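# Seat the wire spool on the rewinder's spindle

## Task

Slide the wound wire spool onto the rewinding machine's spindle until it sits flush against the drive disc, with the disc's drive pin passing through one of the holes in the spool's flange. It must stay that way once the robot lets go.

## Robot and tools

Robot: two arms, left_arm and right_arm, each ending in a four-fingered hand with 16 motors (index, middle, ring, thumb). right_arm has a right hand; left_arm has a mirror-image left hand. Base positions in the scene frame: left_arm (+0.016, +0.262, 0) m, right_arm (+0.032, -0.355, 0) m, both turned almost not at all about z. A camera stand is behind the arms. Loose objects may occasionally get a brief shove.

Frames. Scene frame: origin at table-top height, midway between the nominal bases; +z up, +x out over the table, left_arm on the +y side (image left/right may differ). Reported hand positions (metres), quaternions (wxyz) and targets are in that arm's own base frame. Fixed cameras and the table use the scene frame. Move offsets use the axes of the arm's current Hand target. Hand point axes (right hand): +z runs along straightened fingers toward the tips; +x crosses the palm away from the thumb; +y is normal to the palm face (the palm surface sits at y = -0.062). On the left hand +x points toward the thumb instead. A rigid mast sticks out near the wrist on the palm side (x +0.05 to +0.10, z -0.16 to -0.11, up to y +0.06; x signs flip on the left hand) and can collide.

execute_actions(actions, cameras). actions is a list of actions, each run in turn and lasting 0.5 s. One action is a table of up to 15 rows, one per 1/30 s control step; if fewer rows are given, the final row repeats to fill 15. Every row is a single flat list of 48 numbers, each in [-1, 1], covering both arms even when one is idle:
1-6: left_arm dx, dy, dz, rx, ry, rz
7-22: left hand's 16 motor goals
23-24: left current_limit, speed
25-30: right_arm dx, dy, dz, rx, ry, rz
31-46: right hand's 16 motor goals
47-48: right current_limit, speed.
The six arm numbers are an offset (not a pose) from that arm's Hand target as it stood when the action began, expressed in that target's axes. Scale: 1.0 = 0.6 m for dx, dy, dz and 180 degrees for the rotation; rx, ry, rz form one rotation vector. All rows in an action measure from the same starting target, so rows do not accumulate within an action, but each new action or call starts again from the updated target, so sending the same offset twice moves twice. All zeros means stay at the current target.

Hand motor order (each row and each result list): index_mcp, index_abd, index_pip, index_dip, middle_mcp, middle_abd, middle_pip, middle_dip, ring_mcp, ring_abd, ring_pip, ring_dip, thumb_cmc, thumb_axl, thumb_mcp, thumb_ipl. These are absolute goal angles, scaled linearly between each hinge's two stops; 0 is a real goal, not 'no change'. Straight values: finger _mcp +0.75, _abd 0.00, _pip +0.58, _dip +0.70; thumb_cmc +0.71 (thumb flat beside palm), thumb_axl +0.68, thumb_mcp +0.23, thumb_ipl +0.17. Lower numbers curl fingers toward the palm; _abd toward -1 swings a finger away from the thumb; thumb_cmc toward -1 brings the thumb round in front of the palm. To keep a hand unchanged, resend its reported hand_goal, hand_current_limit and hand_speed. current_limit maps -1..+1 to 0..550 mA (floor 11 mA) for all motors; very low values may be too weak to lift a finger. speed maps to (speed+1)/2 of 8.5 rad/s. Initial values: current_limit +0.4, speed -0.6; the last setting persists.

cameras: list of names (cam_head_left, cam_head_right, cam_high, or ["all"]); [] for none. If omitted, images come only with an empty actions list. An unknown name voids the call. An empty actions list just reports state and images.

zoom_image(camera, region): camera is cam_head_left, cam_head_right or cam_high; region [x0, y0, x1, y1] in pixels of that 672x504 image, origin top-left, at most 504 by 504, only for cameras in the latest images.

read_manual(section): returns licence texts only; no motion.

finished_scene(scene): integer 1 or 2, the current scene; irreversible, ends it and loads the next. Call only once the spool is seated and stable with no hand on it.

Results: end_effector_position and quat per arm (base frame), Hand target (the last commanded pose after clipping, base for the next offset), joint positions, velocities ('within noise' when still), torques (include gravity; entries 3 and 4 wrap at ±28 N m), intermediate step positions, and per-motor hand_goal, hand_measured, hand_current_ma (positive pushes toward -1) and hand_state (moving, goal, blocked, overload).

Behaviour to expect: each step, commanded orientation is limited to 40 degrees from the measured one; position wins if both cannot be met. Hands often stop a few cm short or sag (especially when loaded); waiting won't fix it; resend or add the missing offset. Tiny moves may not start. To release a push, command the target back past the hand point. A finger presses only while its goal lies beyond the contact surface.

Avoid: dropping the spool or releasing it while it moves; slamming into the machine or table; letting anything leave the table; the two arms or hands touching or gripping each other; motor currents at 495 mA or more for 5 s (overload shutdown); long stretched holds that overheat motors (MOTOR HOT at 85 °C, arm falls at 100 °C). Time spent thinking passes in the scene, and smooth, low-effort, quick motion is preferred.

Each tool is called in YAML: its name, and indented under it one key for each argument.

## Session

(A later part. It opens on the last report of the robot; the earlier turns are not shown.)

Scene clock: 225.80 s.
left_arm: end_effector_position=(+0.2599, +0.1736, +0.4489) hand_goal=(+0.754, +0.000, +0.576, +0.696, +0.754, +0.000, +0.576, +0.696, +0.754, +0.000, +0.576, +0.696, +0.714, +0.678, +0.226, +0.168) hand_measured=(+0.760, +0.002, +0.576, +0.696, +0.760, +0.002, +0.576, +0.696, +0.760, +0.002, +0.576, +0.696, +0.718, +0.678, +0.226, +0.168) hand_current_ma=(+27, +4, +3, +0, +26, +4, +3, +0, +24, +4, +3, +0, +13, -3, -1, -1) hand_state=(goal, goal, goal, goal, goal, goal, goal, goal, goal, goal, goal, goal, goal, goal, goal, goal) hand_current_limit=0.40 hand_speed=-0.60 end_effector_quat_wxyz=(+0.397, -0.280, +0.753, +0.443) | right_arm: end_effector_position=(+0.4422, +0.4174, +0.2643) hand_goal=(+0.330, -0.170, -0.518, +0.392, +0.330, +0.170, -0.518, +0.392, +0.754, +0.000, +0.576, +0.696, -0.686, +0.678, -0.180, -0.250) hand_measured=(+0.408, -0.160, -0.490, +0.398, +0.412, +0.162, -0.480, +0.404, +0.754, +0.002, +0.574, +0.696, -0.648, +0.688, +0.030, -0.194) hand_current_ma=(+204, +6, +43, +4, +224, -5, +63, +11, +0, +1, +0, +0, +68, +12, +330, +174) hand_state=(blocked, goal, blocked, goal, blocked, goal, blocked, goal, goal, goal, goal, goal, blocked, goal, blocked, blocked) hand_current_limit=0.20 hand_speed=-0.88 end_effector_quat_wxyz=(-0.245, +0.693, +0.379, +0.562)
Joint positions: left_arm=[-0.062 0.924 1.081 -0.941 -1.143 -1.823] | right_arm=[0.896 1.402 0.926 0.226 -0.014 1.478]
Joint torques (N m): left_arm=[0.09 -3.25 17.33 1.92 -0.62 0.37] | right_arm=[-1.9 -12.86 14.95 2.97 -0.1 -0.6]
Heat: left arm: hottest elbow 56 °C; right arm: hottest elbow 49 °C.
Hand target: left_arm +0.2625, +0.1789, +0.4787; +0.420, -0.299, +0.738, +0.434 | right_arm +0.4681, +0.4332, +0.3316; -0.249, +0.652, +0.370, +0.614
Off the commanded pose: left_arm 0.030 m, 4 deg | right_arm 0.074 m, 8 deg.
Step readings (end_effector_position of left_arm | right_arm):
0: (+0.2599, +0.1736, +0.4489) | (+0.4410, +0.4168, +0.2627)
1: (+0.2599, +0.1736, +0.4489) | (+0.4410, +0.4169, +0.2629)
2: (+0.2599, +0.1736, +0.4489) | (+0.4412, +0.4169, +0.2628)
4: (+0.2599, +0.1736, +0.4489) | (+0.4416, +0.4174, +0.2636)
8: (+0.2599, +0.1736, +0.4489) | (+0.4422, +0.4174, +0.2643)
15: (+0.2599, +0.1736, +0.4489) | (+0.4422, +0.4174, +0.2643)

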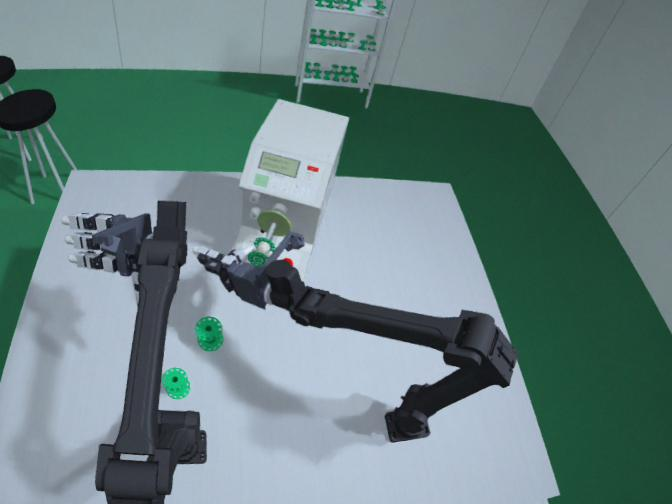

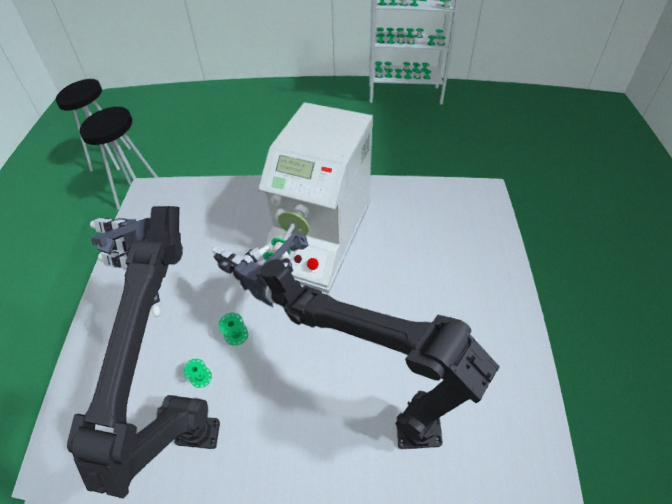

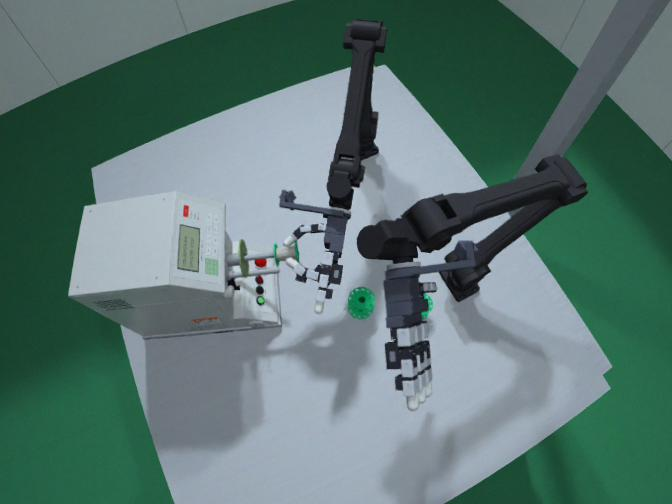

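execute_actions:
  actions:
    - [[0,0,0,0,0,0,0.754,0,0.576,0.696,0.754,0,0.576,0.696,0.754,0,0.576,0.696,0.714,0.678,0.226,0.168,0.4,-0.6,-0.0035,0.0014,0.0001,0,0,0,0.33,-0.17,-0.518,0.391,0.33,0.17,-0.518,0.391,0.754,0,0.576,0.696,-0.686,0.678,-0.18,-0.25,0.2,-0.88]]
  cameras: ["all"]

zoom_image:
  camera: "cam_high"
  region: [240, 220, 320, 280]

zoom_image:
  camera: "cam_head_left"
  region: [240, 230, 285, 275]

Scene clock: 228.03 s.
left_arm: end_effector_position=(+0.2599, +0.1736, +0.4489) hand_goal=(+0.754, +0.000, +0.576, +0.696, +0.754, +0.000, +0.576, +0.696, +0.754, +0.000, +0.576, +0.696, +0.714, +0.678, +0.226, +0.168) hand_measured=(+0.760, +0.002, +0.576, +0.696, +0.760, +0.002, +0.576, +0.696, +0.760, +0.002, +0.576, +0.696, +0.718, +0.678, +0.226, +0.168) hand_current_ma=(+27, +4, +3, +0, +26, +4, +3, +0, +24, +4, +3, +0, +13, -3, -1, -1) hand_state=(goal, goal, goal, goal, goal, goal, goal, goal, goal, goal, goal, goal, goal, goal, goal, goal) hand_current_limit=0.40 hand_speed=-0.60 end_effector_quat_wxyz=(+0.397, -0.280, +0.753, +0.443) | right_arm: end_effector_position=(+0.4422, +0.4176, +0.2642) hand_goal=(+0.330, -0.170, -0.518, +0.392, +0.330, +0.170, -0.518, +0.392, +0.754, +0.000, +0.576, +0.696, -0.686, +0.678, -0.180, -0.250) hand_measured=(+0.408, -0.160, -0.490, +0.398, +0.412, +0.162, -0.480, +0.404, +0.754, +0.002, +0.574, +0.696, -0.648, +0.688, +0.030, -0.196) hand_current_ma=(+204, +6, +43, +4, +224, -5, +63, +11, +0, +1, +0, +0, +68, +12, +330, +174) hand_state=(blocked, goal, blocked, goal, blocked, goal, blocked, goal, goal, goal, goal, goal, blocked, goal, blocked, blocked) hand_current_limit=0.20 hand_speed=-0.88 end_effector_quat_wxyz=(-0.246, +0.693, +0.379, +0.562)
Joint positions: left_arm=[-0.062 0.924 1.081 -0.941 -1.143 -1.823] | right_arm=[0.896 1.402 0.926 0.226 -0.016 1.478]
Joint torques (N m): left_arm=[0.32 -3.08 17.44 1.95 -0.63 0.34] | right_arm=[-1.44 -13.22 14.79 3.3 -0.1 -0.57]
Heat: left arm: hottest elbow 56 °C; right arm: hottest elbow 50 °C.
Hand target: left_arm +0.2625, +0.1789, +0.4787; +0.420, -0.299, +0.738, +0.434 | right_arm +0.4688, +0.4323, +0.3296; -0.249, +0.652, +0.370, +0.614
Off the commanded pose: left_arm 0.030 m, 4 deg | right_arm 0.072 m, 8 deg.
Step readings (end_effector_position of left_arm | right_arm):
0: (+0.2599, +0.1736, +0.4489) | (+0.4422, +0.4174, +0.2643)
1: (+0.2599, +0.1736, +0.4489) | (+0.4421, +0.4175, +0.2642)
2: (+0.2599, +0.1736, +0.4489) | (+0.4421, +0.4175, +0.2642)
4: (+0.2599, +0.1736, +0.4489) | (+0.4421, +0.4176, +0.2642)
8: (+0.2599, +0.1736, +0.4489) | (+0.4420, +0.4177, +0.2642)
15: (+0.2599, +0.1736, +0.4489) | (+0.4422, +0.4176, +0.2642)

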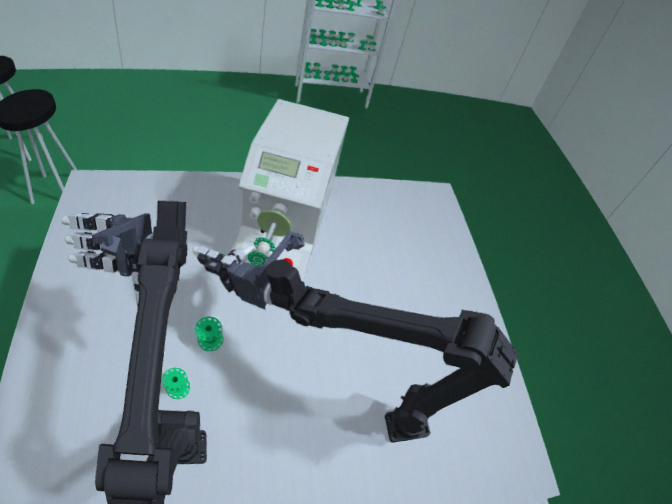

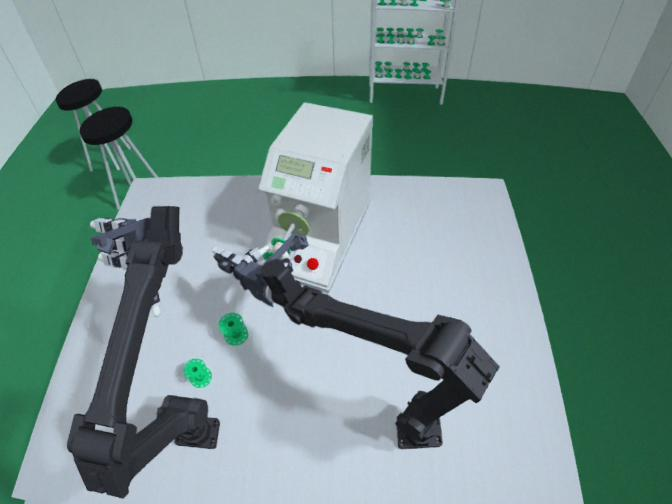

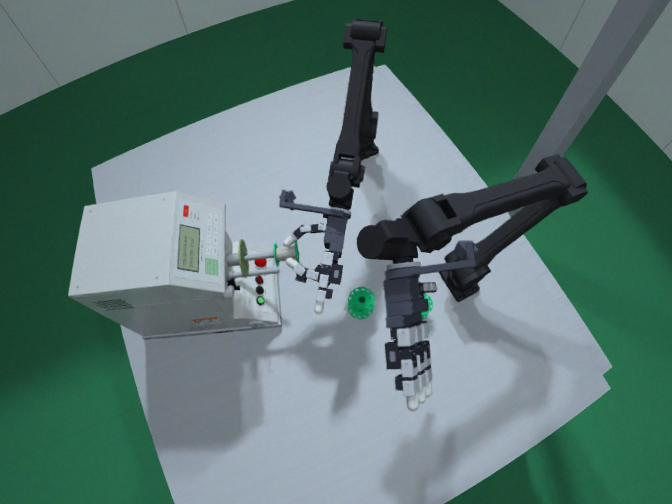

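Scaled by 6.300.

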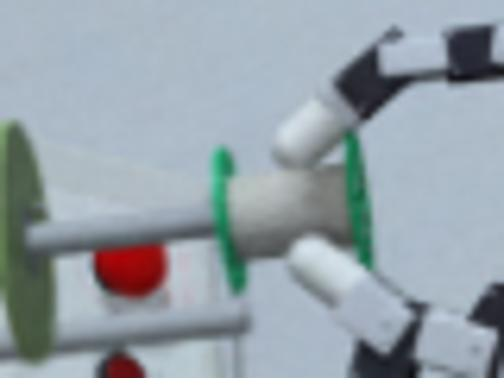

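Scaled by 11.200.

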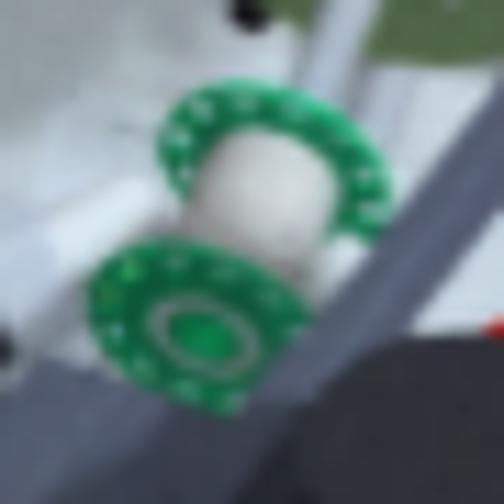

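execute_actions:
  actions:
    - [[0,0,0,0,0,0,0.754,0,0.576,0.696,0.754,0,0.576,0.696,0.754,0,0.576,0.696,0.714,0.678,0.226,0.168,0.4,-0.6,-0.0025,-0.0003,0.0003,0,0,0,0.33,-0.17,-0.518,0.391,0.33,0.17,-0.518,0.391,0.754,0,0.576,0.696,-0.686,0.678,-0.18,-0.25,0.2,-0.88],[0,0,0,0,0,0,0.754,0,0.576,0.696,0.754,0,0.576,0.696,0.754,0,0.576,0.696,0.714,0.678,0.226,0.168,0.4,-0.6,-0.0049,-0.0006,0.0006,0,0,0,0.33,-0.17,-0.518,0.391,0.33,0.17,-0.518,0.391,0.754,0,0.576,0.696,-0.686,0.678,-0.18,-0.25,0.2,-0.88]]

Scene clock: 229.47 s.
left_arm: end_effector_position=(+0.2599, +0.1736, +0.4489) hand_goal=(+0.754, +0.000, +0.576, +0.696, +0.754, +0.000, +0.576, +0.696, +0.754, +0.000, +0.576, +0.696, +0.714, +0.678, +0.226, +0.168) hand_measured=(+0.760, +0.002, +0.576, +0.696, +0.760, +0.002, +0.576, +0.696, +0.760, +0.002, +0.576, +0.696, +0.718, +0.678, +0.226, +0.168) hand_current_ma=(+27, +4, +3, +0, +26, +4, +3, +0, +24, +4, +3, +0, +13, -3, -1, -1) hand_state=(goal, goal, goal, goal, goal, goal, goal, goal, goal, goal, goal, goal, goal, goal, goal, goal) hand_current_limit=0.40 hand_speed=-0.60 end_effector_quat_wxyz=(+0.397, -0.280, +0.753, +0.443) | right_arm: end_effector_position=(+0.4424, +0.4180, +0.2656) hand_goal=(+0.330, -0.170, -0.518, +0.392, +0.330, +0.170, -0.518, +0.392, +0.754, +0.000, +0.576, +0.696, -0.686, +0.678, -0.180, -0.250) hand_measured=(+0.408, -0.160, -0.490, +0.396, +0.412, +0.162, -0.480, +0.404, +0.754, +0.002, +0.574, +0.696, -0.644, +0.690, +0.030, -0.196) hand_current_ma=(+204, +6, +43, +3, +220, -5, +63, +11, +0, +1, +0, +0, +77, +17, +330, +165) hand_state=(blocked, goal, blocked, goal, blocked, goal, blocked, goal, goal, goal, goal, goal, blocked, goal, blocked, blocked) hand_current_limit=0.20 hand_speed=-0.88 end_effector_quat_wxyz=(-0.247, +0.691, +0.378, +0.564)
Joint positions: left_arm=[-0.062 0.924 1.081 -0.941 -1.143 -1.823] | right_arm=[0.896 1.402 0.926 0.232 -0.016 1.478]
Joint torques (N m): left_arm=[0.62 -3.78 17.44 1.91 -0.66 0.34] | right_arm=[-2.73 -12.69 14.74 3.47 -0.08 -0.6]
Heat: left arm: hottest elbow 56 °C; right arm: hottest elbow 51 °C.
Hand target: left_arm +0.2625, +0.1789, +0.4787; +0.420, -0.299, +0.738, +0.434 | right_arm +0.4689, +0.4323, +0.3266; -0.249, +0.652, +0.370, +0.614
Off the commanded pose: left_arm 0.030 m, 4 deg | right_arm 0.068 m, 7 deg.
Step readings (end_effector_position of left_arm | right_arm):
0: (+0.2599, +0.1736, +0.4489) | (+0.4422, +0.4176, +0.2643)
1: (+0.2599, +0.1736, +0.4489) | (+0.4422, +0.4176, +0.2643)
2: (+0.2599, +0.1736, +0.4489) | (+0.4422, +0.4176, +0.2644)
4: (+0.2599, +0.1736, +0.4489) | (+0.4423, +0.4177, +0.2648)
8: (+0.2599, +0.1736, +0.4489) | (+0.4424, +0.4179, +0.2654)
15: (+0.2599, +0.1736, +0.4489) | (+0.4424, +0.4180, +0.2656)

execute_actions:
  actions: []
  cameras: ["all"]

zoom_image:
  camera: "cam_high"
  region: [240, 220, 320, 280]

zoom_image:
  camera: "cam_head_left"
  region: [240, 230, 285, 275]

zoom_image:
  camera: "cam_head_right"
  region: [255, 220, 300, 265]

Scene clock: 230.07 s.
left_arm: end_effector_position=(+0.2599, +0.1736, +0.4489) hand_goal=(+0.754, +0.000, +0.576, +0.696, +0.754, +0.000, +0.576, +0.696, +0.754, +0.000, +0.576, +0.696, +0.714, +0.678, +0.226, +0.168) hand_measured=(+0.760, +0.002, +0.576, +0.696, +0.760, +0.002, +0.576, +0.696, +0.760, +0.002, +0.576, +0.696, +0.718, +0.678, +0.226, +0.168) hand_current_ma=(+27, +4, +3, +0, +26, +4, +3, +0, +24, +4, +3, +0, +13, -3, -1, -1) hand_state=(goal, goal, goal, goal, goal, goal, goal, goal, goal, goal, goal, goal, goal, goal, goal, goal) hand_current_limit=0.40 hand_speed=-0.60 end_effector_quat_wxyz=(+0.397, -0.280, +0.753, +0.443) | right_arm: end_effector_position=(+0.4424, +0.4180, +0.2656) hand_goal=(+0.330, -0.170, -0.518, +0.392, +0.330, +0.170, -0.518, +0.392, +0.754, +0.000, +0.576, +0.696, -0.686, +0.678, -0.180, -0.250) hand_measured=(+0.408, -0.160, -0.490, +0.396, +0.412, +0.162, -0.480, +0.404, +0.754, +0.002, +0.574, +0.696, -0.644, +0.690, +0.030, -0.196) hand_current_ma=(+204, +6, +43, +3, +220, -5, +63, +11, +0, +1, +0, +0, +77, +17, +330, +165) hand_state=(blocked, goal, blocked, goal, blocked, goal, blocked, goal, goal, goal, goal, goal, blocked, goal, blocked, blocked) hand_current_limit=0.20 hand_speed=-0.88 end_effector_quat_wxyz=(-0.247, +0.691, +0.378, +0.564)
Joint positions: left_arm=[-0.062 0.924 1.081 -0.941 -1.143 -1.823] | right_arm=[0.896 1.402 0.926 0.232 -0.016 1.478]
Joint velocities: within noise
Joint torques (N m): left_arm=[0.15 -3.02 17.42 1.96 -0.63 0.34] | right_arm=[-1.79 -12.63 14.56 3.43 -0.13 -0.58]
Heat: left arm: hottest elbow 56 °C; right arm: hottest elbow 51 °C.
Hand target: left_arm +0.2625, +0.1789, +0.4787; +0.420, -0.299, +0.738, +0.434 | right_arm +0.4689, +0.4323, +0.3266; -0.249, +0.652, +0.370, +0.614
Off the commanded pose: left_arm 0.030 m, 4 deg | right_arm 0.068 m, 7 deg.

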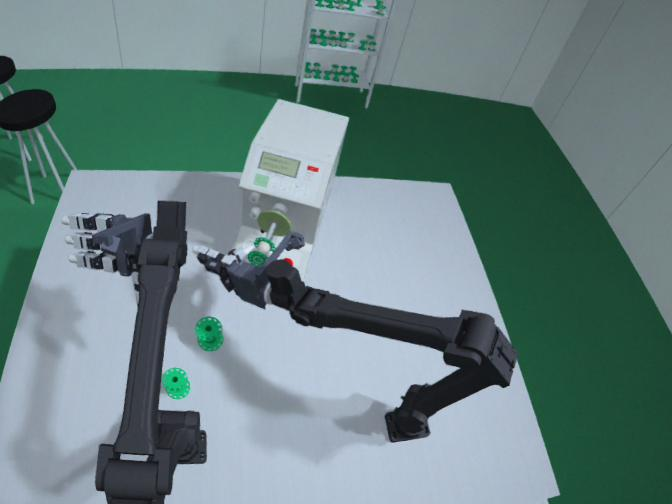

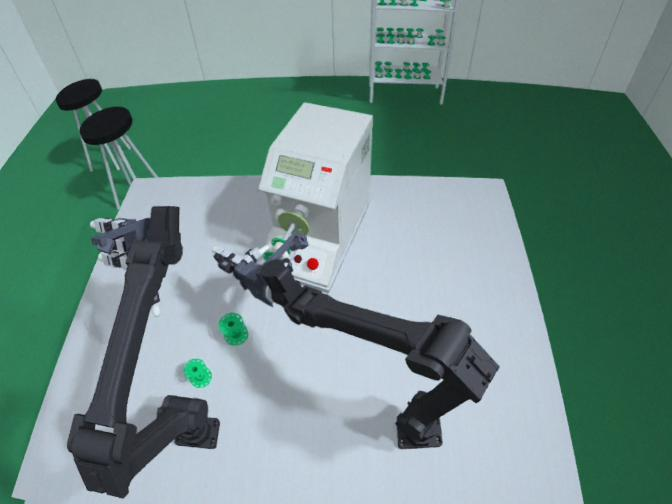

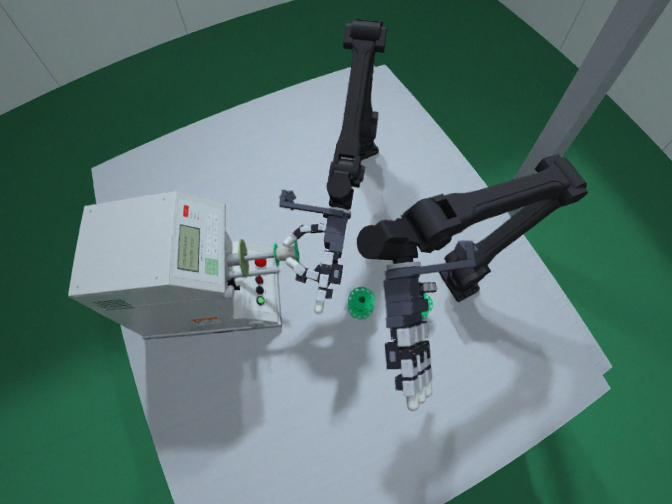

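Scaled by 6.300.

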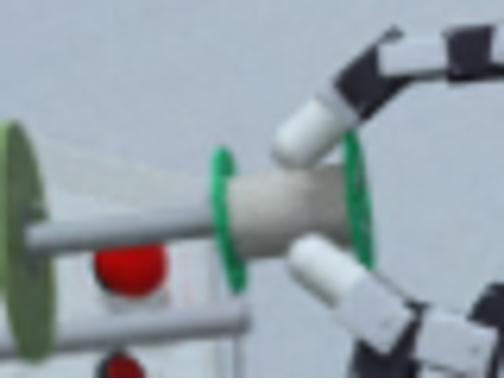

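Scaled by 11.200.

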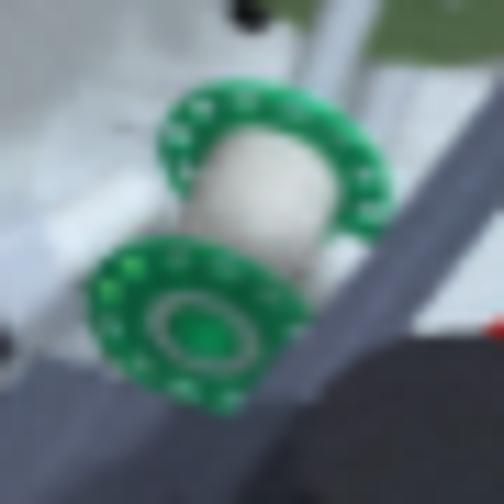

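Scaled by 11.200.

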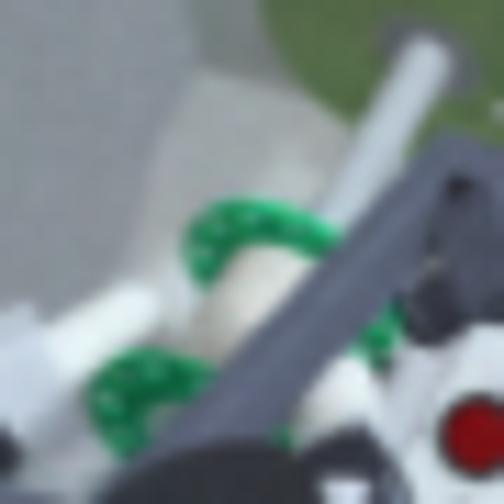

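execute_actions:
  actions:
    - [[0,0,0,0,0,0,0.754,0,0.576,0.696,0.754,0,0.576,0.696,0.754,0,0.576,0.696,0.714,0.678,0.226,0.168,0.4,-0.6,0.0005,-0.0048,-0.0014,0,0,0,0.33,-0.17,-0.518,0.391,0.33,0.17,-0.518,0.391,0.754,0,0.576,0.696,-0.686,0.678,-0.18,-0.25,0.2,-0.88],[0,0,0,0,0,0,0.754,0,0.576,0.696,0.754,0,0.576,0.696,0.754,0,0.576,0.696,0.714,0.678,0.226,0.168,0.4,-0.6,0.0009,-0.0095,-0.0029,0,0,0,0.33,-0.17,-0.518,0.391,0.33,0.17,-0.518,0.391,0.754,0,0.576,0.696,-0.686,0.678,-0.18,-0.25,0.2,-0.88]]
  cameras: ["all"]

zoom_image:
  camera: "cam_high"
  region: [240, 220, 320, 280]

zoom_image:
  camera: "cam_head_left"
  region: [240, 230, 285, 275]

Scene clock: 232.23 s.
left_arm: end_effector_position=(+0.2599, +0.1736, +0.4489) hand_goal=(+0.754, +0.000, +0.576, +0.696, +0.754, +0.000, +0.576, +0.696, +0.754, +0.000, +0.576, +0.696, +0.714, +0.678, +0.226, +0.168) hand_measured=(+0.760, +0.002, +0.576, +0.696, +0.760, +0.002, +0.576, +0.696, +0.760, +0.002, +0.576, +0.696, +0.718, +0.678, +0.226, +0.168) hand_current_ma=(+27, +4, +3, +0, +26, +4, +3, +0, +24, +4, +3, +0, +13, -3, -1, -1) hand_state=(goal, goal, goal, goal, goal, goal, goal, goal, goal, goal, goal, goal, goal, goal, goal, goal) hand_current_limit=0.40 hand_speed=-0.60 end_effector_quat_wxyz=(+0.397, -0.280, +0.753, +0.443) | right_arm: end_effector_position=(+0.4424, +0.4178, +0.2659) hand_goal=(+0.330, -0.170, -0.518, +0.392, +0.330, +0.170, -0.518, +0.392, +0.754, +0.000, +0.576, +0.696, -0.686, +0.678, -0.180, -0.250) hand_measured=(+0.408, -0.160, -0.490, +0.394, +0.412, +0.162, -0.480, +0.404, +0.754, +0.002, +0.574, +0.696, -0.644, +0.690, +0.030, -0.196) hand_current_ma=(+204, +6, +43, +1, +220, -5, +63, +11, +0, +1, +0, +0, +80, +17, +330, +165) hand_state=(blocked, goal, blocked, goal, blocked, goal, blocked, goal, goal, goal, goal, goal, blocked, goal, blocked, blocked) hand_current_limit=0.20 hand_speed=-0.88 end_effector_quat_wxyz=(-0.246, +0.691, +0.378, +0.565)
Joint positions: left_arm=[-0.062 0.924 1.081 -0.941 -1.143 -1.823] | right_arm=[0.897 1.402 0.926 0.233 -0.013 1.478]
Joint torques (N m): left_arm=[0.62 -3.6 17.39 1.84 -0.65 0.36] | right_arm=[-1.85 -12.51 14.34 3.33 0.21 -0.56]
Heat: left arm: hottest elbow 56 °C; right arm: hottest elbow 51 °C.
Hand target: left_arm +0.2625, +0.1789, +0.4787; +0.420, -0.299, +0.738, +0.434 | right_arm +0.4632, +0.4346, +0.3266; -0.249, +0.652, +0.370, +0.614
Off the commanded pose: left_arm 0.030 m, 4 deg | right_arm 0.066 m, 7 deg.
Step readings (end_effector_position of left_arm | right_arm):
0: (+0.2599, +0.1736, +0.4489) | (+0.4424, +0.4180, +0.2656)
1: (+0.2599, +0.1736, +0.4489) | (+0.4424, +0.4180, +0.2656)
2: (+0.2599, +0.1736, +0.4489) | (+0.4424, +0.4180, +0.2656)
4: (+0.2599, +0.1736, +0.4489) | (+0.4425, +0.4177, +0.2656)
8: (+0.2599, +0.1736, +0.4489) | (+0.4425, +0.4177, +0.2657)
15: (+0.2599, +0.1736, +0.4489) | (+0.4424, +0.4178, +0.2659)

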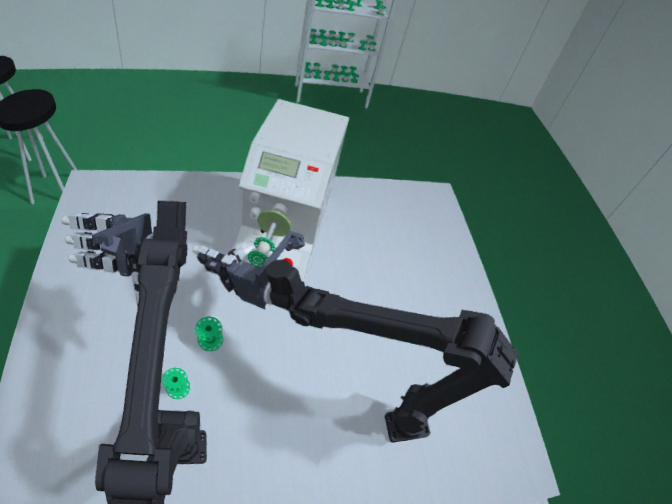

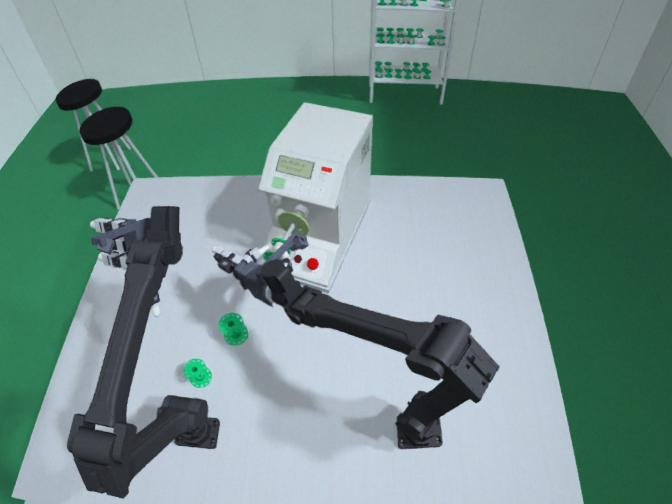

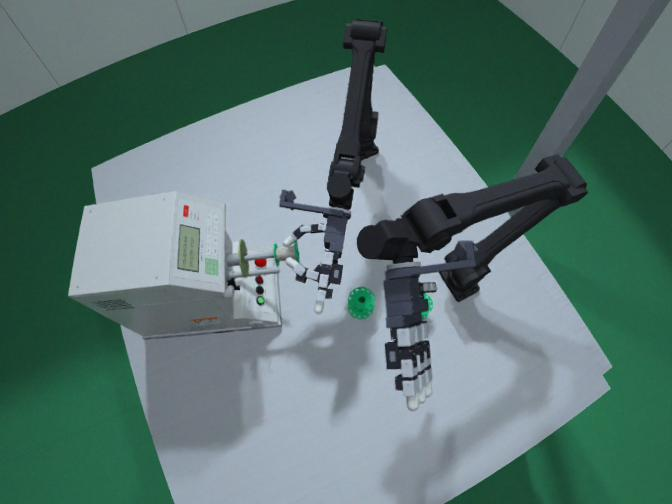

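Scaled by 6.300.

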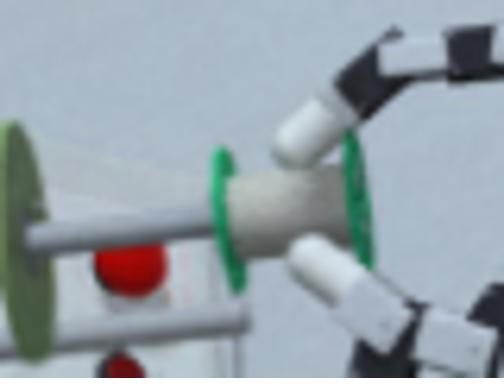

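Scaled by 11.200.

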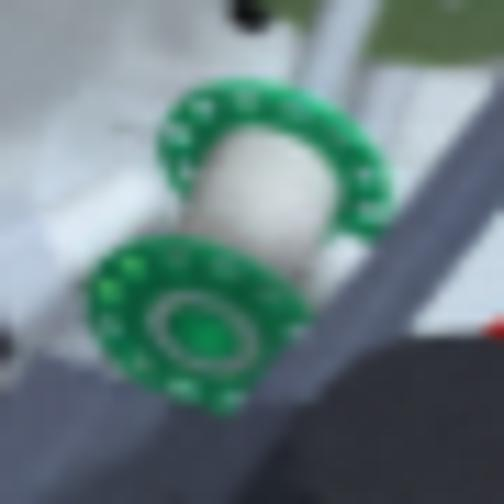

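execute_actions:
  actions:
    - [[0,0,0,0,0,0,0.754,0,0.576,0.696,0.754,0,0.576,0.696,0.754,0,0.576,0.696,0.714,0.678,0.226,0.168,0.4,-0.6,-0.0041,-0.0006,0.0005,0.0012,-0.0021,0.0075,0.33,-0.17,-0.518,0.391,0.33,0.17,-0.518,0.391,0.754,0,0.576,0.696,-0.686,0.678,-0.18,-0.25,0.2,-0.88],[0,0,0,0,0,0,0.754,0,0.576,0.696,0.754,0,0.576,0.696,0.754,0,0.576,0.696,0.714,0.678,0.226,0.168,0.4,-0.6,-0.0082,-0.0011,0.001,0.0012,-0.0021,0.0075,0.33,-0.17,-0.518,0.391,0.33,0.17,-0.518,0.391,0.754,0,0.576,0.696,-0.686,0.678,-0.18,-0.25,0.2,-0.88]]

Scene clock: 235.83 s.
left_arm: end_effector_position=(+0.2599, +0.1736, +0.4489) hand_goal=(+0.754, +0.000, +0.576, +0.696, +0.754, +0.000, +0.576, +0.696, +0.754, +0.000, +0.576, +0.696, +0.714, +0.678, +0.226, +0.168) hand_measured=(+0.760, +0.002, +0.576, +0.696, +0.760, +0.002, +0.576, +0.696, +0.760, +0.002, +0.576, +0.696, +0.718, +0.678, +0.226, +0.168) hand_current_ma=(+27, +4, +3, +0, +26, +4, +3, +0, +24, +4, +3, +0, +13, -3, -1, -1) hand_state=(goal, goal, goal, goal, goal, goal, goal, goal, goal, goal, goal, goal, goal, goal, goal, goal) hand_current_limit=0.40 hand_speed=-0.60 end_effector_quat_wxyz=(+0.397, -0.280, +0.753, +0.443) | right_arm: end_effector_position=(+0.4424, +0.4178, +0.2655) hand_goal=(+0.330, -0.170, -0.518, +0.392, +0.330, +0.170, -0.518, +0.392, +0.754, +0.000, +0.576, +0.696, -0.686, +0.678, -0.180, -0.250) hand_measured=(+0.408, -0.160, -0.490, +0.394, +0.412, +0.162, -0.480, +0.404, +0.754, +0.002, +0.574, +0.696, -0.644, +0.690, +0.030, -0.196) hand_current_ma=(+204, +6, +43, +1, +220, -5, +63, +11, +0, +1, +0, +0, +80, +17, +330, +165) hand_state=(blocked, goal, blocked, goal, blocked, goal, blocked, goal, goal, goal, goal, goal, blocked, goal, blocked, blocked) hand_current_limit=0.20 hand_speed=-0.88 end_effector_quat_wxyz=(-0.246, +0.692, +0.377, +0.565)
Joint positions: left_arm=[-0.062 0.924 1.081 -0.941 -1.143 -1.823] | right_arm=[0.897 1.402 0.926 0.233 -0.013 1.48]
Joint torques (N m): left_arm=[0.32 -3.6 17.35 1.88 -0.64 0.34] | right_arm=[-1.49 -12.57 14.31 3.45 -0.02 -0.32]
Heat: left arm: hottest elbow 56 °C; right arm: hottest elbow 52 °C.
Hand target: left_arm +0.2625, +0.1789, +0.4787; +0.420, -0.299, +0.738, +0.434 | right_arm +0.4631, +0.4346, +0.3216; -0.256, +0.658, +0.364, +0.608
Off the commanded pose: left_arm 0.030 m, 4 deg | right_arm 0.062 m, 7 deg.
Step readings (end_effector_position of left_arm | right_arm):
0: (+0.2599, +0.1736, +0.4489) | (+0.4424, +0.4178, +0.2659)
1: (+0.2599, +0.1736, +0.4489) | (+0.4424, +0.4178, +0.2659)
2: (+0.2599, +0.1736, +0.4489) | (+0.4424, +0.4178, +0.2659)
4: (+0.2599, +0.1736, +0.4489) | (+0.4424, +0.4178, +0.2659)
8: (+0.2599, +0.1736, +0.4489) | (+0.4424, +0.4178, +0.2656)
15: (+0.2599, +0.1736, +0.4489) | (+0.4424, +0.4178, +0.2655)

execute_actions:
  actions:
    - [[0,0,0,0,0,0,0.754,0,0.576,0.696,0.754,0,0.576,0.696,0.754,0,0.576,0.696,0.714,0.678,0.226,0.168,0.4,-0.6,-0.0033,-0.0004,0.0004,0,0,0,0.33,-0.17,-0.518,0.391,0.33,0.17,-0.518,0.391,0.754,0,0.576,0.696,-0.686,0.678,-0.18,-0.25,0.2,-0.88],[0,0,0,0,0,0,0.754,0,0.576,0.696,0.754,0,0.576,0.696,0.754,0,0.576,0.696,0.714,0.678,0.226,0.168,0.4,-0.6,-0.0066,-0.0009,0.0008,0,0,0,0.33,-0.17,-0.518,0.391,0.33,0.17,-0.518,0.391,0.754,0,0.576,0.696,-0.686,0.678,-0.18,-0.25,0.2,-0.88]]

Scene clock: 237.23 s.
left_arm: end_effector_position=(+0.2599, +0.1736, +0.4489) hand_goal=(+0.754, +0.000, +0.576, +0.696, +0.754, +0.000, +0.576, +0.696, +0.754, +0.000, +0.576, +0.696, +0.714, +0.678, +0.226, +0.168) hand_measured=(+0.760, +0.002, +0.576, +0.696, +0.760, +0.002, +0.576, +0.696, +0.760, +0.002, +0.576, +0.696, +0.718, +0.678, +0.226, +0.168) hand_current_ma=(+27, +4, +3, +0, +26, +4, +3, +0, +24, +4, +3, +0, +13, -3, -1, -1) hand_state=(goal, goal, goal, goal, goal, goal, goal, goal, goal, goal, goal, goal, goal, goal, goal, goal) hand_current_limit=0.40 hand_speed=-0.60 end_effector_quat_wxyz=(+0.397, -0.280, +0.753, +0.443) | right_arm: end_effector_position=(+0.4428, +0.4185, +0.2660) hand_goal=(+0.330, -0.170, -0.518, +0.392, +0.330, +0.170, -0.518, +0.392, +0.754, +0.000, +0.576, +0.696, -0.686, +0.678, -0.180, -0.250) hand_measured=(+0.408, -0.160, -0.490, +0.394, +0.410, +0.162, -0.480, +0.404, +0.754, +0.002, +0.574, +0.696, -0.644, +0.690, +0.032, -0.198) hand_current_ma=(+204, +6, +43, +1, +214, -5, +63, +11, +0, +1, +0, +0, +80, +17, +330, +164) hand_state=(blocked, goal, blocked, goal, blocked, goal, blocked, goal, goal, goal, goal, goal, blocked, goal, blocked, blocked) hand_current_limit=0.20 hand_speed=-0.88 end_effector_quat_wxyz=(-0.249, +0.691, +0.374, +0.566)
Joint positions: left_arm=[-0.062 0.924 1.081 -0.941 -1.143 -1.823] | right_arm=[0.897 1.404 0.926 0.241 -0.013 1.485]
Joint torques (N m): left_arm=[0.56 -3.72 17.36 1.87 -0.62 0.37] | right_arm=[-1.79 -11.75 13.9 3.54 -0.02 -0.35]
Heat: left arm: hottest elbow 56 °C; right arm: hottest elbow 52 °C.
Hand target: left_arm +0.2625, +0.1789, +0.4787; +0.420, -0.299, +0.738, +0.434 | right_arm +0.4630, +0.4346, +0.3177; -0.256, +0.658, +0.364, +0.608
Off the commanded pose: left_arm 0.030 m, 4 deg | right_arm 0.058 m, 6 deg.
Step readings (end_effector_position of left_arm | right_arm):
0: (+0.2599, +0.1736, +0.4489) | (+0.4424, +0.4178, +0.2655)
1: (+0.2599, +0.1736, +0.4489) | (+0.4424, +0.4178, +0.2655)
2: (+0.2599, +0.1736, +0.4489) | (+0.4424, +0.4178, +0.2656)
4: (+0.2599, +0.1736, +0.4489) | (+0.4425, +0.4180, +0.2658)
8: (+0.2599, +0.1736, +0.4489) | (+0.4428, +0.4183, +0.2659)
15: (+0.2599, +0.1736, +0.4489) | (+0.4428, +0.4184, +0.2659)

execute_actions:
  actions:
    - [[0,0,0,0,0,0,0.754,0,0.576,0.696,0.754,0,0.576,0.696,0.754,0,0.576,0.696,0.714,0.678,0.226,0.168,0.4,-0.6,-0.0033,-0.0004,0.0004,0,0,0,0.33,-0.17,-0.518,0.391,0.33,0.17,-0.518,0.391,0.754,0,0.576,0.696,-0.686,0.678,-0.18,-0.25,0.2,-0.88],[0,0,0,0,0,0,0.754,0,0.576,0.696,0.754,0,0.576,0.696,0.754,0,0.576,0.696,0.714,0.678,0.226,0.168,0.4,-0.6,-0.0066,-0.0009,0.0008,0,0,0,0.33,-0.17,-0.518,0.391,0.33,0.17,-0.518,0.391,0.754,0,0.576,0.696,-0.686,0.678,-0.18,-0.25,0.2,-0.88]]
  cameras: ["all"]

zoom_image:
  camera: "cam_high"
  region: [240, 220, 320, 280]

zoom_image:
  camera: "cam_head_left"
  region: [240, 230, 285, 275]

Scene clock: 239.00 s.
left_arm: end_effector_position=(+0.2599, +0.1736, +0.4489) hand_goal=(+0.754, +0.000, +0.576, +0.696, +0.754, +0.000, +0.576, +0.696, +0.754, +0.000, +0.576, +0.696, +0.714, +0.678, +0.226, +0.168) hand_measured=(+0.760, +0.002, +0.576, +0.696, +0.760, +0.002, +0.576, +0.696, +0.760, +0.002, +0.576, +0.696, +0.718, +0.678, +0.226, +0.168) hand_current_ma=(+27, +4, +3, +0, +26, +4, +3, +0, +24, +4, +3, +0, +13, -3, -1, -1) hand_state=(goal, goal, goal, goal, goal, goal, goal, goal, goal, goal, goal, goal, goal, goal, goal, goal) hand_current_limit=0.40 hand_speed=-0.60 end_effector_quat_wxyz=(+0.397, -0.280, +0.753, +0.443) | right_arm: end_effector_position=(+0.4432, +0.4192, +0.2664) hand_goal=(+0.330, -0.170, -0.518, +0.392, +0.330, +0.170, -0.518, +0.392, +0.754, +0.000, +0.576, +0.696, -0.686, +0.678, -0.180, -0.250) hand_measured=(+0.408, -0.160, -0.490, +0.394, +0.408, +0.162, -0.480, +0.404, +0.754, +0.002, +0.574, +0.696, -0.644, +0.692, +0.036, -0.202) hand_current_ma=(+204, +6, +43, +1, +206, -5, +63, +11, +0, +1, +0, +0, +80, +22, +330, +144) hand_state=(blocked, goal, blocked, goal, blocked, goal, blocked, goal, goal, goal, goal, goal, blocked, goal, blocked, blocked) hand_current_limit=0.20 hand_speed=-0.88 end_effector_quat_wxyz=(-0.250, +0.690, +0.372, +0.568)
Joint positions: left_arm=[-0.062 0.924 1.081 -0.941 -1.143 -1.823] | right_arm=[0.898 1.406 0.926 0.25 -0.011 1.489]
Joint torques (N m): left_arm=[0.62 -3.19 17.37 1.91 -0.65 0.32] | right_arm=[-1.14 -12.34 13.48 3.66 -0.06 -0.47]
Heat: left arm: hottest elbow 56 °C; right arm: hottest elbow 52 °C.
Hand target: left_arm +0.2625, +0.1789, +0.4787; +0.420, -0.299, +0.738, +0.434 | right_arm +0.4629, +0.4347, +0.3136; -0.256, +0.658, +0.364, +0.608
Off the commanded pose: left_arm 0.030 m, 4 deg | right_arm 0.054 m, 6 deg.
Step readings (end_effector_position of left_arm | right_arm):
0: (+0.2599, +0.1736, +0.4489) | (+0.4428, +0.4185, +0.2660)
1: (+0.2599, +0.1736, +0.4489) | (+0.4428, +0.4185, +0.2660)
2: (+0.2599, +0.1736, +0.4489) | (+0.4428, +0.4185, +0.2660)
4: (+0.2599, +0.1736, +0.4489) | (+0.4430, +0.4187, +0.2662)
8: (+0.2599, +0.1736, +0.4489) | (+0.4432, +0.4190, +0.2664)
15: (+0.2599, +0.1736, +0.4489) | (+0.4432, +0.4192, +0.2664)

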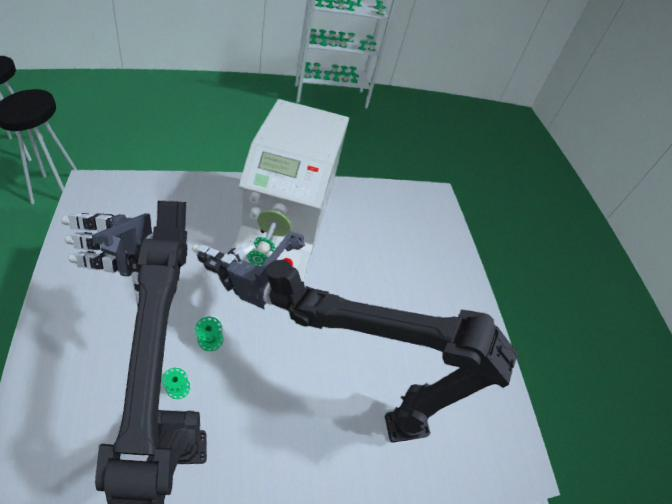

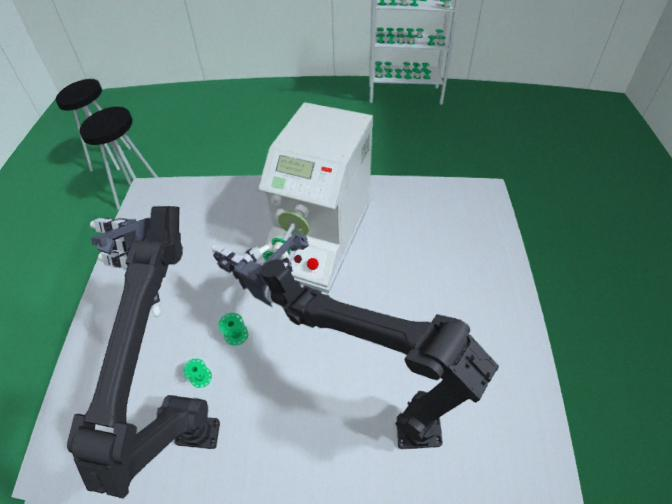

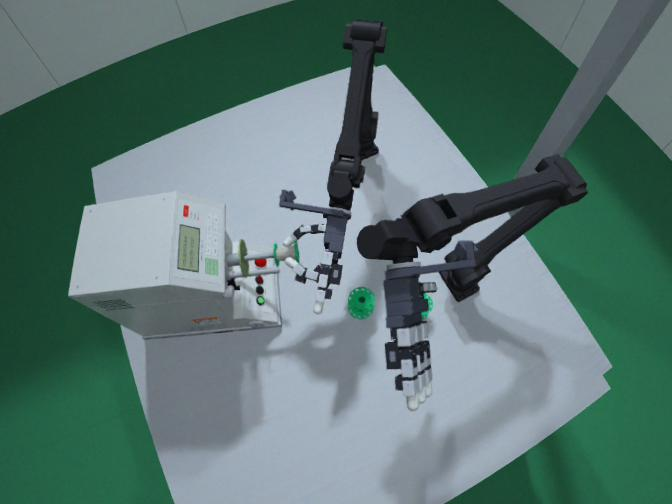

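Scaled by 6.300.

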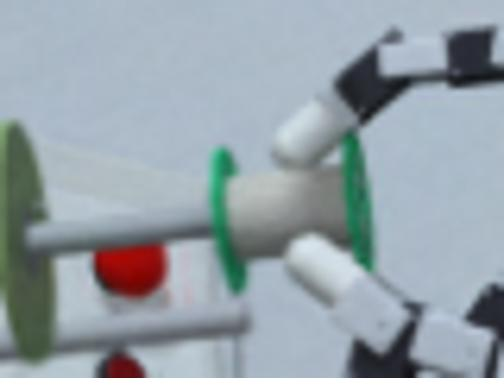

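Scaled by 11.200.

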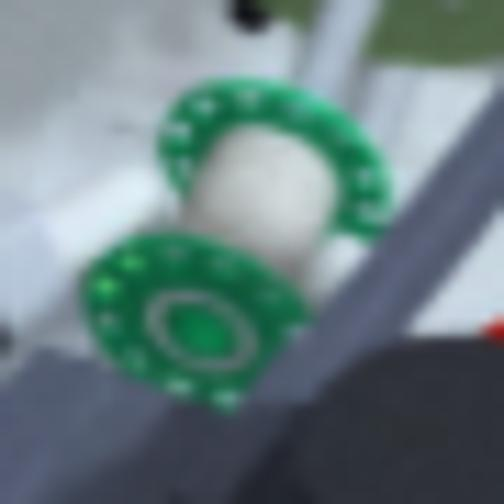

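execute_actions:
  actions:
    - [[0,0,0,0,0,0,0.754,0,0.576,0.696,0.754,0,0.576,0.696,0.754,0,0.576,0.696,0.714,0.678,0.226,0.168,0.4,-0.6,0.0005,-0.0048,-0.0014,0,0,0,0.33,-0.17,-0.518,0.391,0.33,0.17,-0.518,0.391,0.754,0,0.576,0.696,-0.686,0.678,-0.18,-0.25,0.2,-0.88],[0,0,0,0,0,0,0.754,0,0.576,0.696,0.754,0,0.576,0.696,0.754,0,0.576,0.696,0.714,0.678,0.226,0.168,0.4,-0.6,0.001,-0.0112,-0.0034,0,0,0,0.33,-0.17,-0.518,0.391,0.33,0.17,-0.518,0.391,0.754,0,0.576,0.696,-0.686,0.678,-0.18,-0.25,0.2,-0.88]]
  cameras: ["all"]

zoom_image:
  camera: "cam_high"
  region: [240, 220, 320, 280]

zoom_image:
  camera: "cam_head_left"
  region: [240, 230, 285, 275]

Scene clock: 240.83 s.
left_arm: end_effector_position=(+0.2599, +0.1736, +0.4489) hand_goal=(+0.754, +0.000, +0.576, +0.696, +0.754, +0.000, +0.576, +0.696, +0.754, +0.000, +0.576, +0.696, +0.714, +0.678, +0.226, +0.168) hand_measured=(+0.760, +0.002, +0.576, +0.696, +0.760, +0.002, +0.576, +0.696, +0.760, +0.002, +0.576, +0.696, +0.718, +0.678, +0.226, +0.168) hand_current_ma=(+27, +4, +3, +0, +26, +4, +3, +0, +24, +4, +3, +0, +13, -3, -1, -1) hand_state=(goal, goal, goal, goal, goal, goal, goal, goal, goal, goal, goal, goal, goal, goal, goal, goal) hand_current_limit=0.40 hand_speed=-0.60 end_effector_quat_wxyz=(+0.397, -0.280, +0.753, +0.443) | right_arm: end_effector_position=(+0.4431, +0.4192, +0.2661) hand_goal=(+0.330, -0.170, -0.518, +0.392, +0.330, +0.170, -0.518, +0.392, +0.754, +0.000, +0.576, +0.696, -0.686, +0.678, -0.180, -0.250) hand_measured=(+0.408, -0.160, -0.490, +0.394, +0.408, +0.162, -0.480, +0.404, +0.754, +0.002, +0.574, +0.696, -0.642, +0.694, +0.036, -0.202) hand_current_ma=(+204, +6, +43, +1, +206, -5, +63, +11, +0, +1, +0, +0, +80, +22, +330, +144) hand_state=(blocked, goal, blocked, goal, blocked, goal, blocked, goal, goal, goal, goal, goal, blocked, goal, blocked, blocked) hand_current_limit=0.20 hand_speed=-0.88 end_effector_quat_wxyz=(-0.248, +0.691, +0.369, +0.570)
Joint positions: left_arm=[-0.062 0.924 1.081 -0.941 -1.143 -1.823] | right_arm=[0.901 1.409 0.926 0.255 0.001 1.49]
Joint torques (N m): left_arm=[0.91 -3.49 17.42 1.87 -0.66 0.38] | right_arm=[-0.97 -12.81 13.24 3.44 0 -0.45]
Heat: left arm: hottest elbow 56 °C; right arm: hottest elbow 53 °C.
Hand target: left_arm +0.2625, +0.1789, +0.4787; +0.420, -0.299, +0.738, +0.434 | right_arm +0.4565, +0.4371, +0.3137; -0.256, +0.658, +0.364, +0.608
Off the commanded pose: left_arm 0.030 m, 4 deg | right_arm 0.053 m, 6 deg.
Step readings (end_effector_position of left_arm | right_arm):
0: (+0.2599, +0.1736, +0.4489) | (+0.4432, +0.4192, +0.2665)
1: (+0.2599, +0.1736, +0.4489) | (+0.4432, +0.4191, +0.2665)
2: (+0.2599, +0.1736, +0.4489) | (+0.4431, +0.4192, +0.2665)
4: (+0.2599, +0.1736, +0.4489) | (+0.4430, +0.4190, +0.2665)
8: (+0.2599, +0.1736, +0.4489) | (+0.4430, +0.4193, +0.2663)
15: (+0.2599, +0.1736, +0.4489) | (+0.4431, +0.4192, +0.2661)

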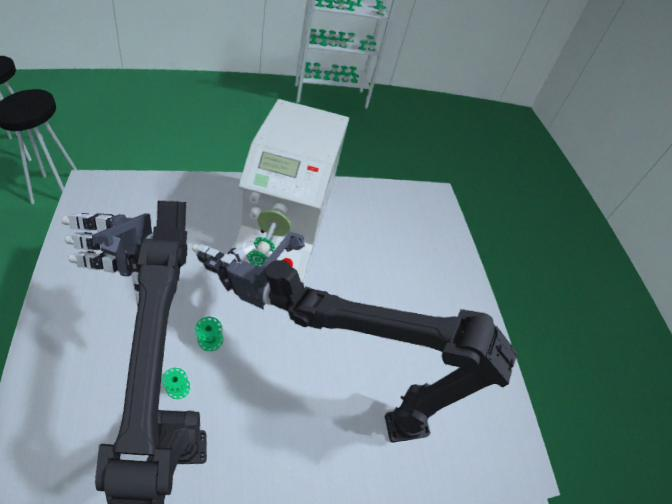

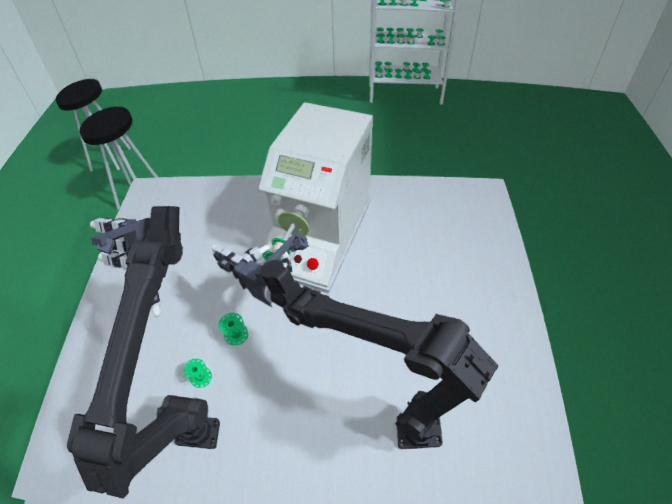

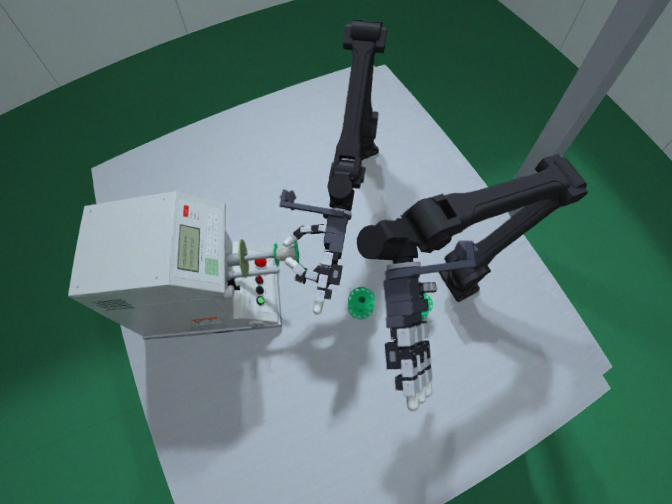

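Scaled by 6.300.

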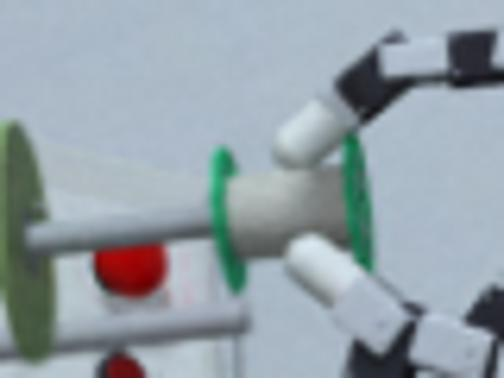

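Scaled by 11.200.

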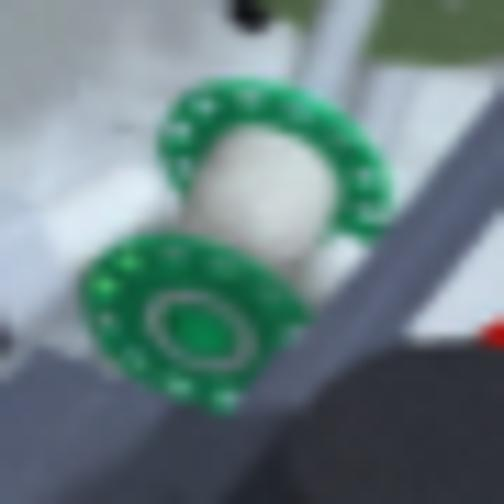

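execute_actions:
  actions:
    - [[0,0,0,0,0,0,0.754,0,0.576,0.696,0.754,0,0.576,0.696,0.754,0,0.576,0.696,0.714,0.678,0.226,0.168,0.4,-0.6,-0.0044,-0.0005,0.0006,0.0009,-0.0015,0.0053,0.33,-0.17,-0.518,0.391,0.33,0.17,-0.518,0.391,0.754,0,0.576,0.696,-0.686,0.678,-0.18,-0.25,0.2,-0.88],[0,0,0,0,0,0,0.754,0,0.576,0.696,0.754,0,0.576,0.696,0.754,0,0.576,0.696,0.714,0.678,0.226,0.168,0.4,-0.6,-0.0088,-0.001,0.0011,0.0017,-0.0031,0.0106,0.33,-0.17,-0.518,0.391,0.33,0.17,-0.518,0.391,0.754,0,0.576,0.696,-0.686,0.678,-0.18,-0.25,0.2,-0.88],[0,0,0,0,0,0,0.754,0,0.576,0.696,0.754,0,0.576,0.696,0.754,0,0.576,0.696,0.714,0.678,0.226,0.168,0.4,-0.6,-0.0131,-0.0014,0.0017,0.0026,-0.0046,0.0158,0.33,-0.17,-0.518,0.391,0.33,0.17,-0.518,0.391,0.754,0,0.576,0.696,-0.686,0.678,-0.18,-0.25,0.2,-0.88]]

Scene clock: 243.77 s.
left_arm: end_effector_position=(+0.2599, +0.1736, +0.4489) hand_goal=(+0.754, +0.000, +0.576, +0.696, +0.754, +0.000, +0.576, +0.696, +0.754, +0.000, +0.576, +0.696, +0.714, +0.678, +0.226, +0.168) hand_measured=(+0.760, +0.002, +0.576, +0.696, +0.760, +0.002, +0.576, +0.696, +0.760, +0.002, +0.576, +0.696, +0.718, +0.678, +0.226, +0.168) hand_current_ma=(+27, +4, +3, +0, +26, +4, +3, +0, +24, +4, +3, +0, +13, -3, -1, -1) hand_state=(goal, goal, goal, goal, goal, goal, goal, goal, goal, goal, goal, goal, goal, goal, goal, goal) hand_current_limit=0.40 hand_speed=-0.60 end_effector_quat_wxyz=(+0.397, -0.280, +0.753, +0.443) | right_arm: end_effector_position=(+0.4424, +0.4199, +0.2648) hand_goal=(+0.330, -0.170, -0.518, +0.392, +0.330, +0.170, -0.518, +0.392, +0.754, +0.000, +0.576, +0.696, -0.686, +0.678, -0.180, -0.250) hand_measured=(+0.408, -0.160, -0.490, +0.398, +0.408, +0.162, -0.480, +0.404, +0.754, +0.002, +0.574, +0.696, -0.642, +0.692, +0.036, -0.202) hand_current_ma=(+204, +6, +43, +4, +206, -5, +63, +11, +0, +1, +0, +0, +80, +21, +330, +144) hand_state=(blocked, goal, blocked, goal, blocked, goal, blocked, goal, goal, goal, goal, goal, blocked, goal, blocked, blocked) hand_current_limit=0.20 hand_speed=-0.88 end_effector_quat_wxyz=(-0.254, +0.693, +0.365, +0.568)
Joint positions: left_arm=[-0.062 0.924 1.081 -0.941 -1.143 -1.823] | right_arm=[0.901 1.409 0.926 0.255 -0.004 1.506]
Joint torques (N m): left_arm=[0.44 -3.72 17.47 1.88 -0.64 0.35] | right_arm=[-0.85 -11.81 13.31 2.71 -0.32 -0.07]
Heat: left arm: hottest elbow 56 °C; right arm: hottest elbow 53 °C.
Hand target: left_arm +0.2625, +0.1789, +0.4787; +0.420, -0.299, +0.738, +0.434 | right_arm +0.4564, +0.4371, +0.3059; -0.271, +0.670, +0.352, +0.595
Off the commanded pose: left_arm 0.030 m, 4 deg | right_arm 0.047 m, 5 deg.
Step readings (end_effector_position of left_arm | right_arm):
0: (+0.2599, +0.1736, +0.4489) | (+0.4432, +0.4192, +0.2662)
1: (+0.2599, +0.1736, +0.4489) | (+0.4432, +0.4192, +0.2662)
2: (+0.2599, +0.1736, +0.4489) | (+0.4432, +0.4192, +0.2662)
4: (+0.2599, +0.1736, +0.4489) | (+0.4431, +0.4193, +0.2660)
8: (+0.2599, +0.1736, +0.4489) | (+0.4426, +0.4197, +0.2653)
15: (+0.2599, +0.1736, +0.4489) | (+0.4424, +0.4199, +0.2648)


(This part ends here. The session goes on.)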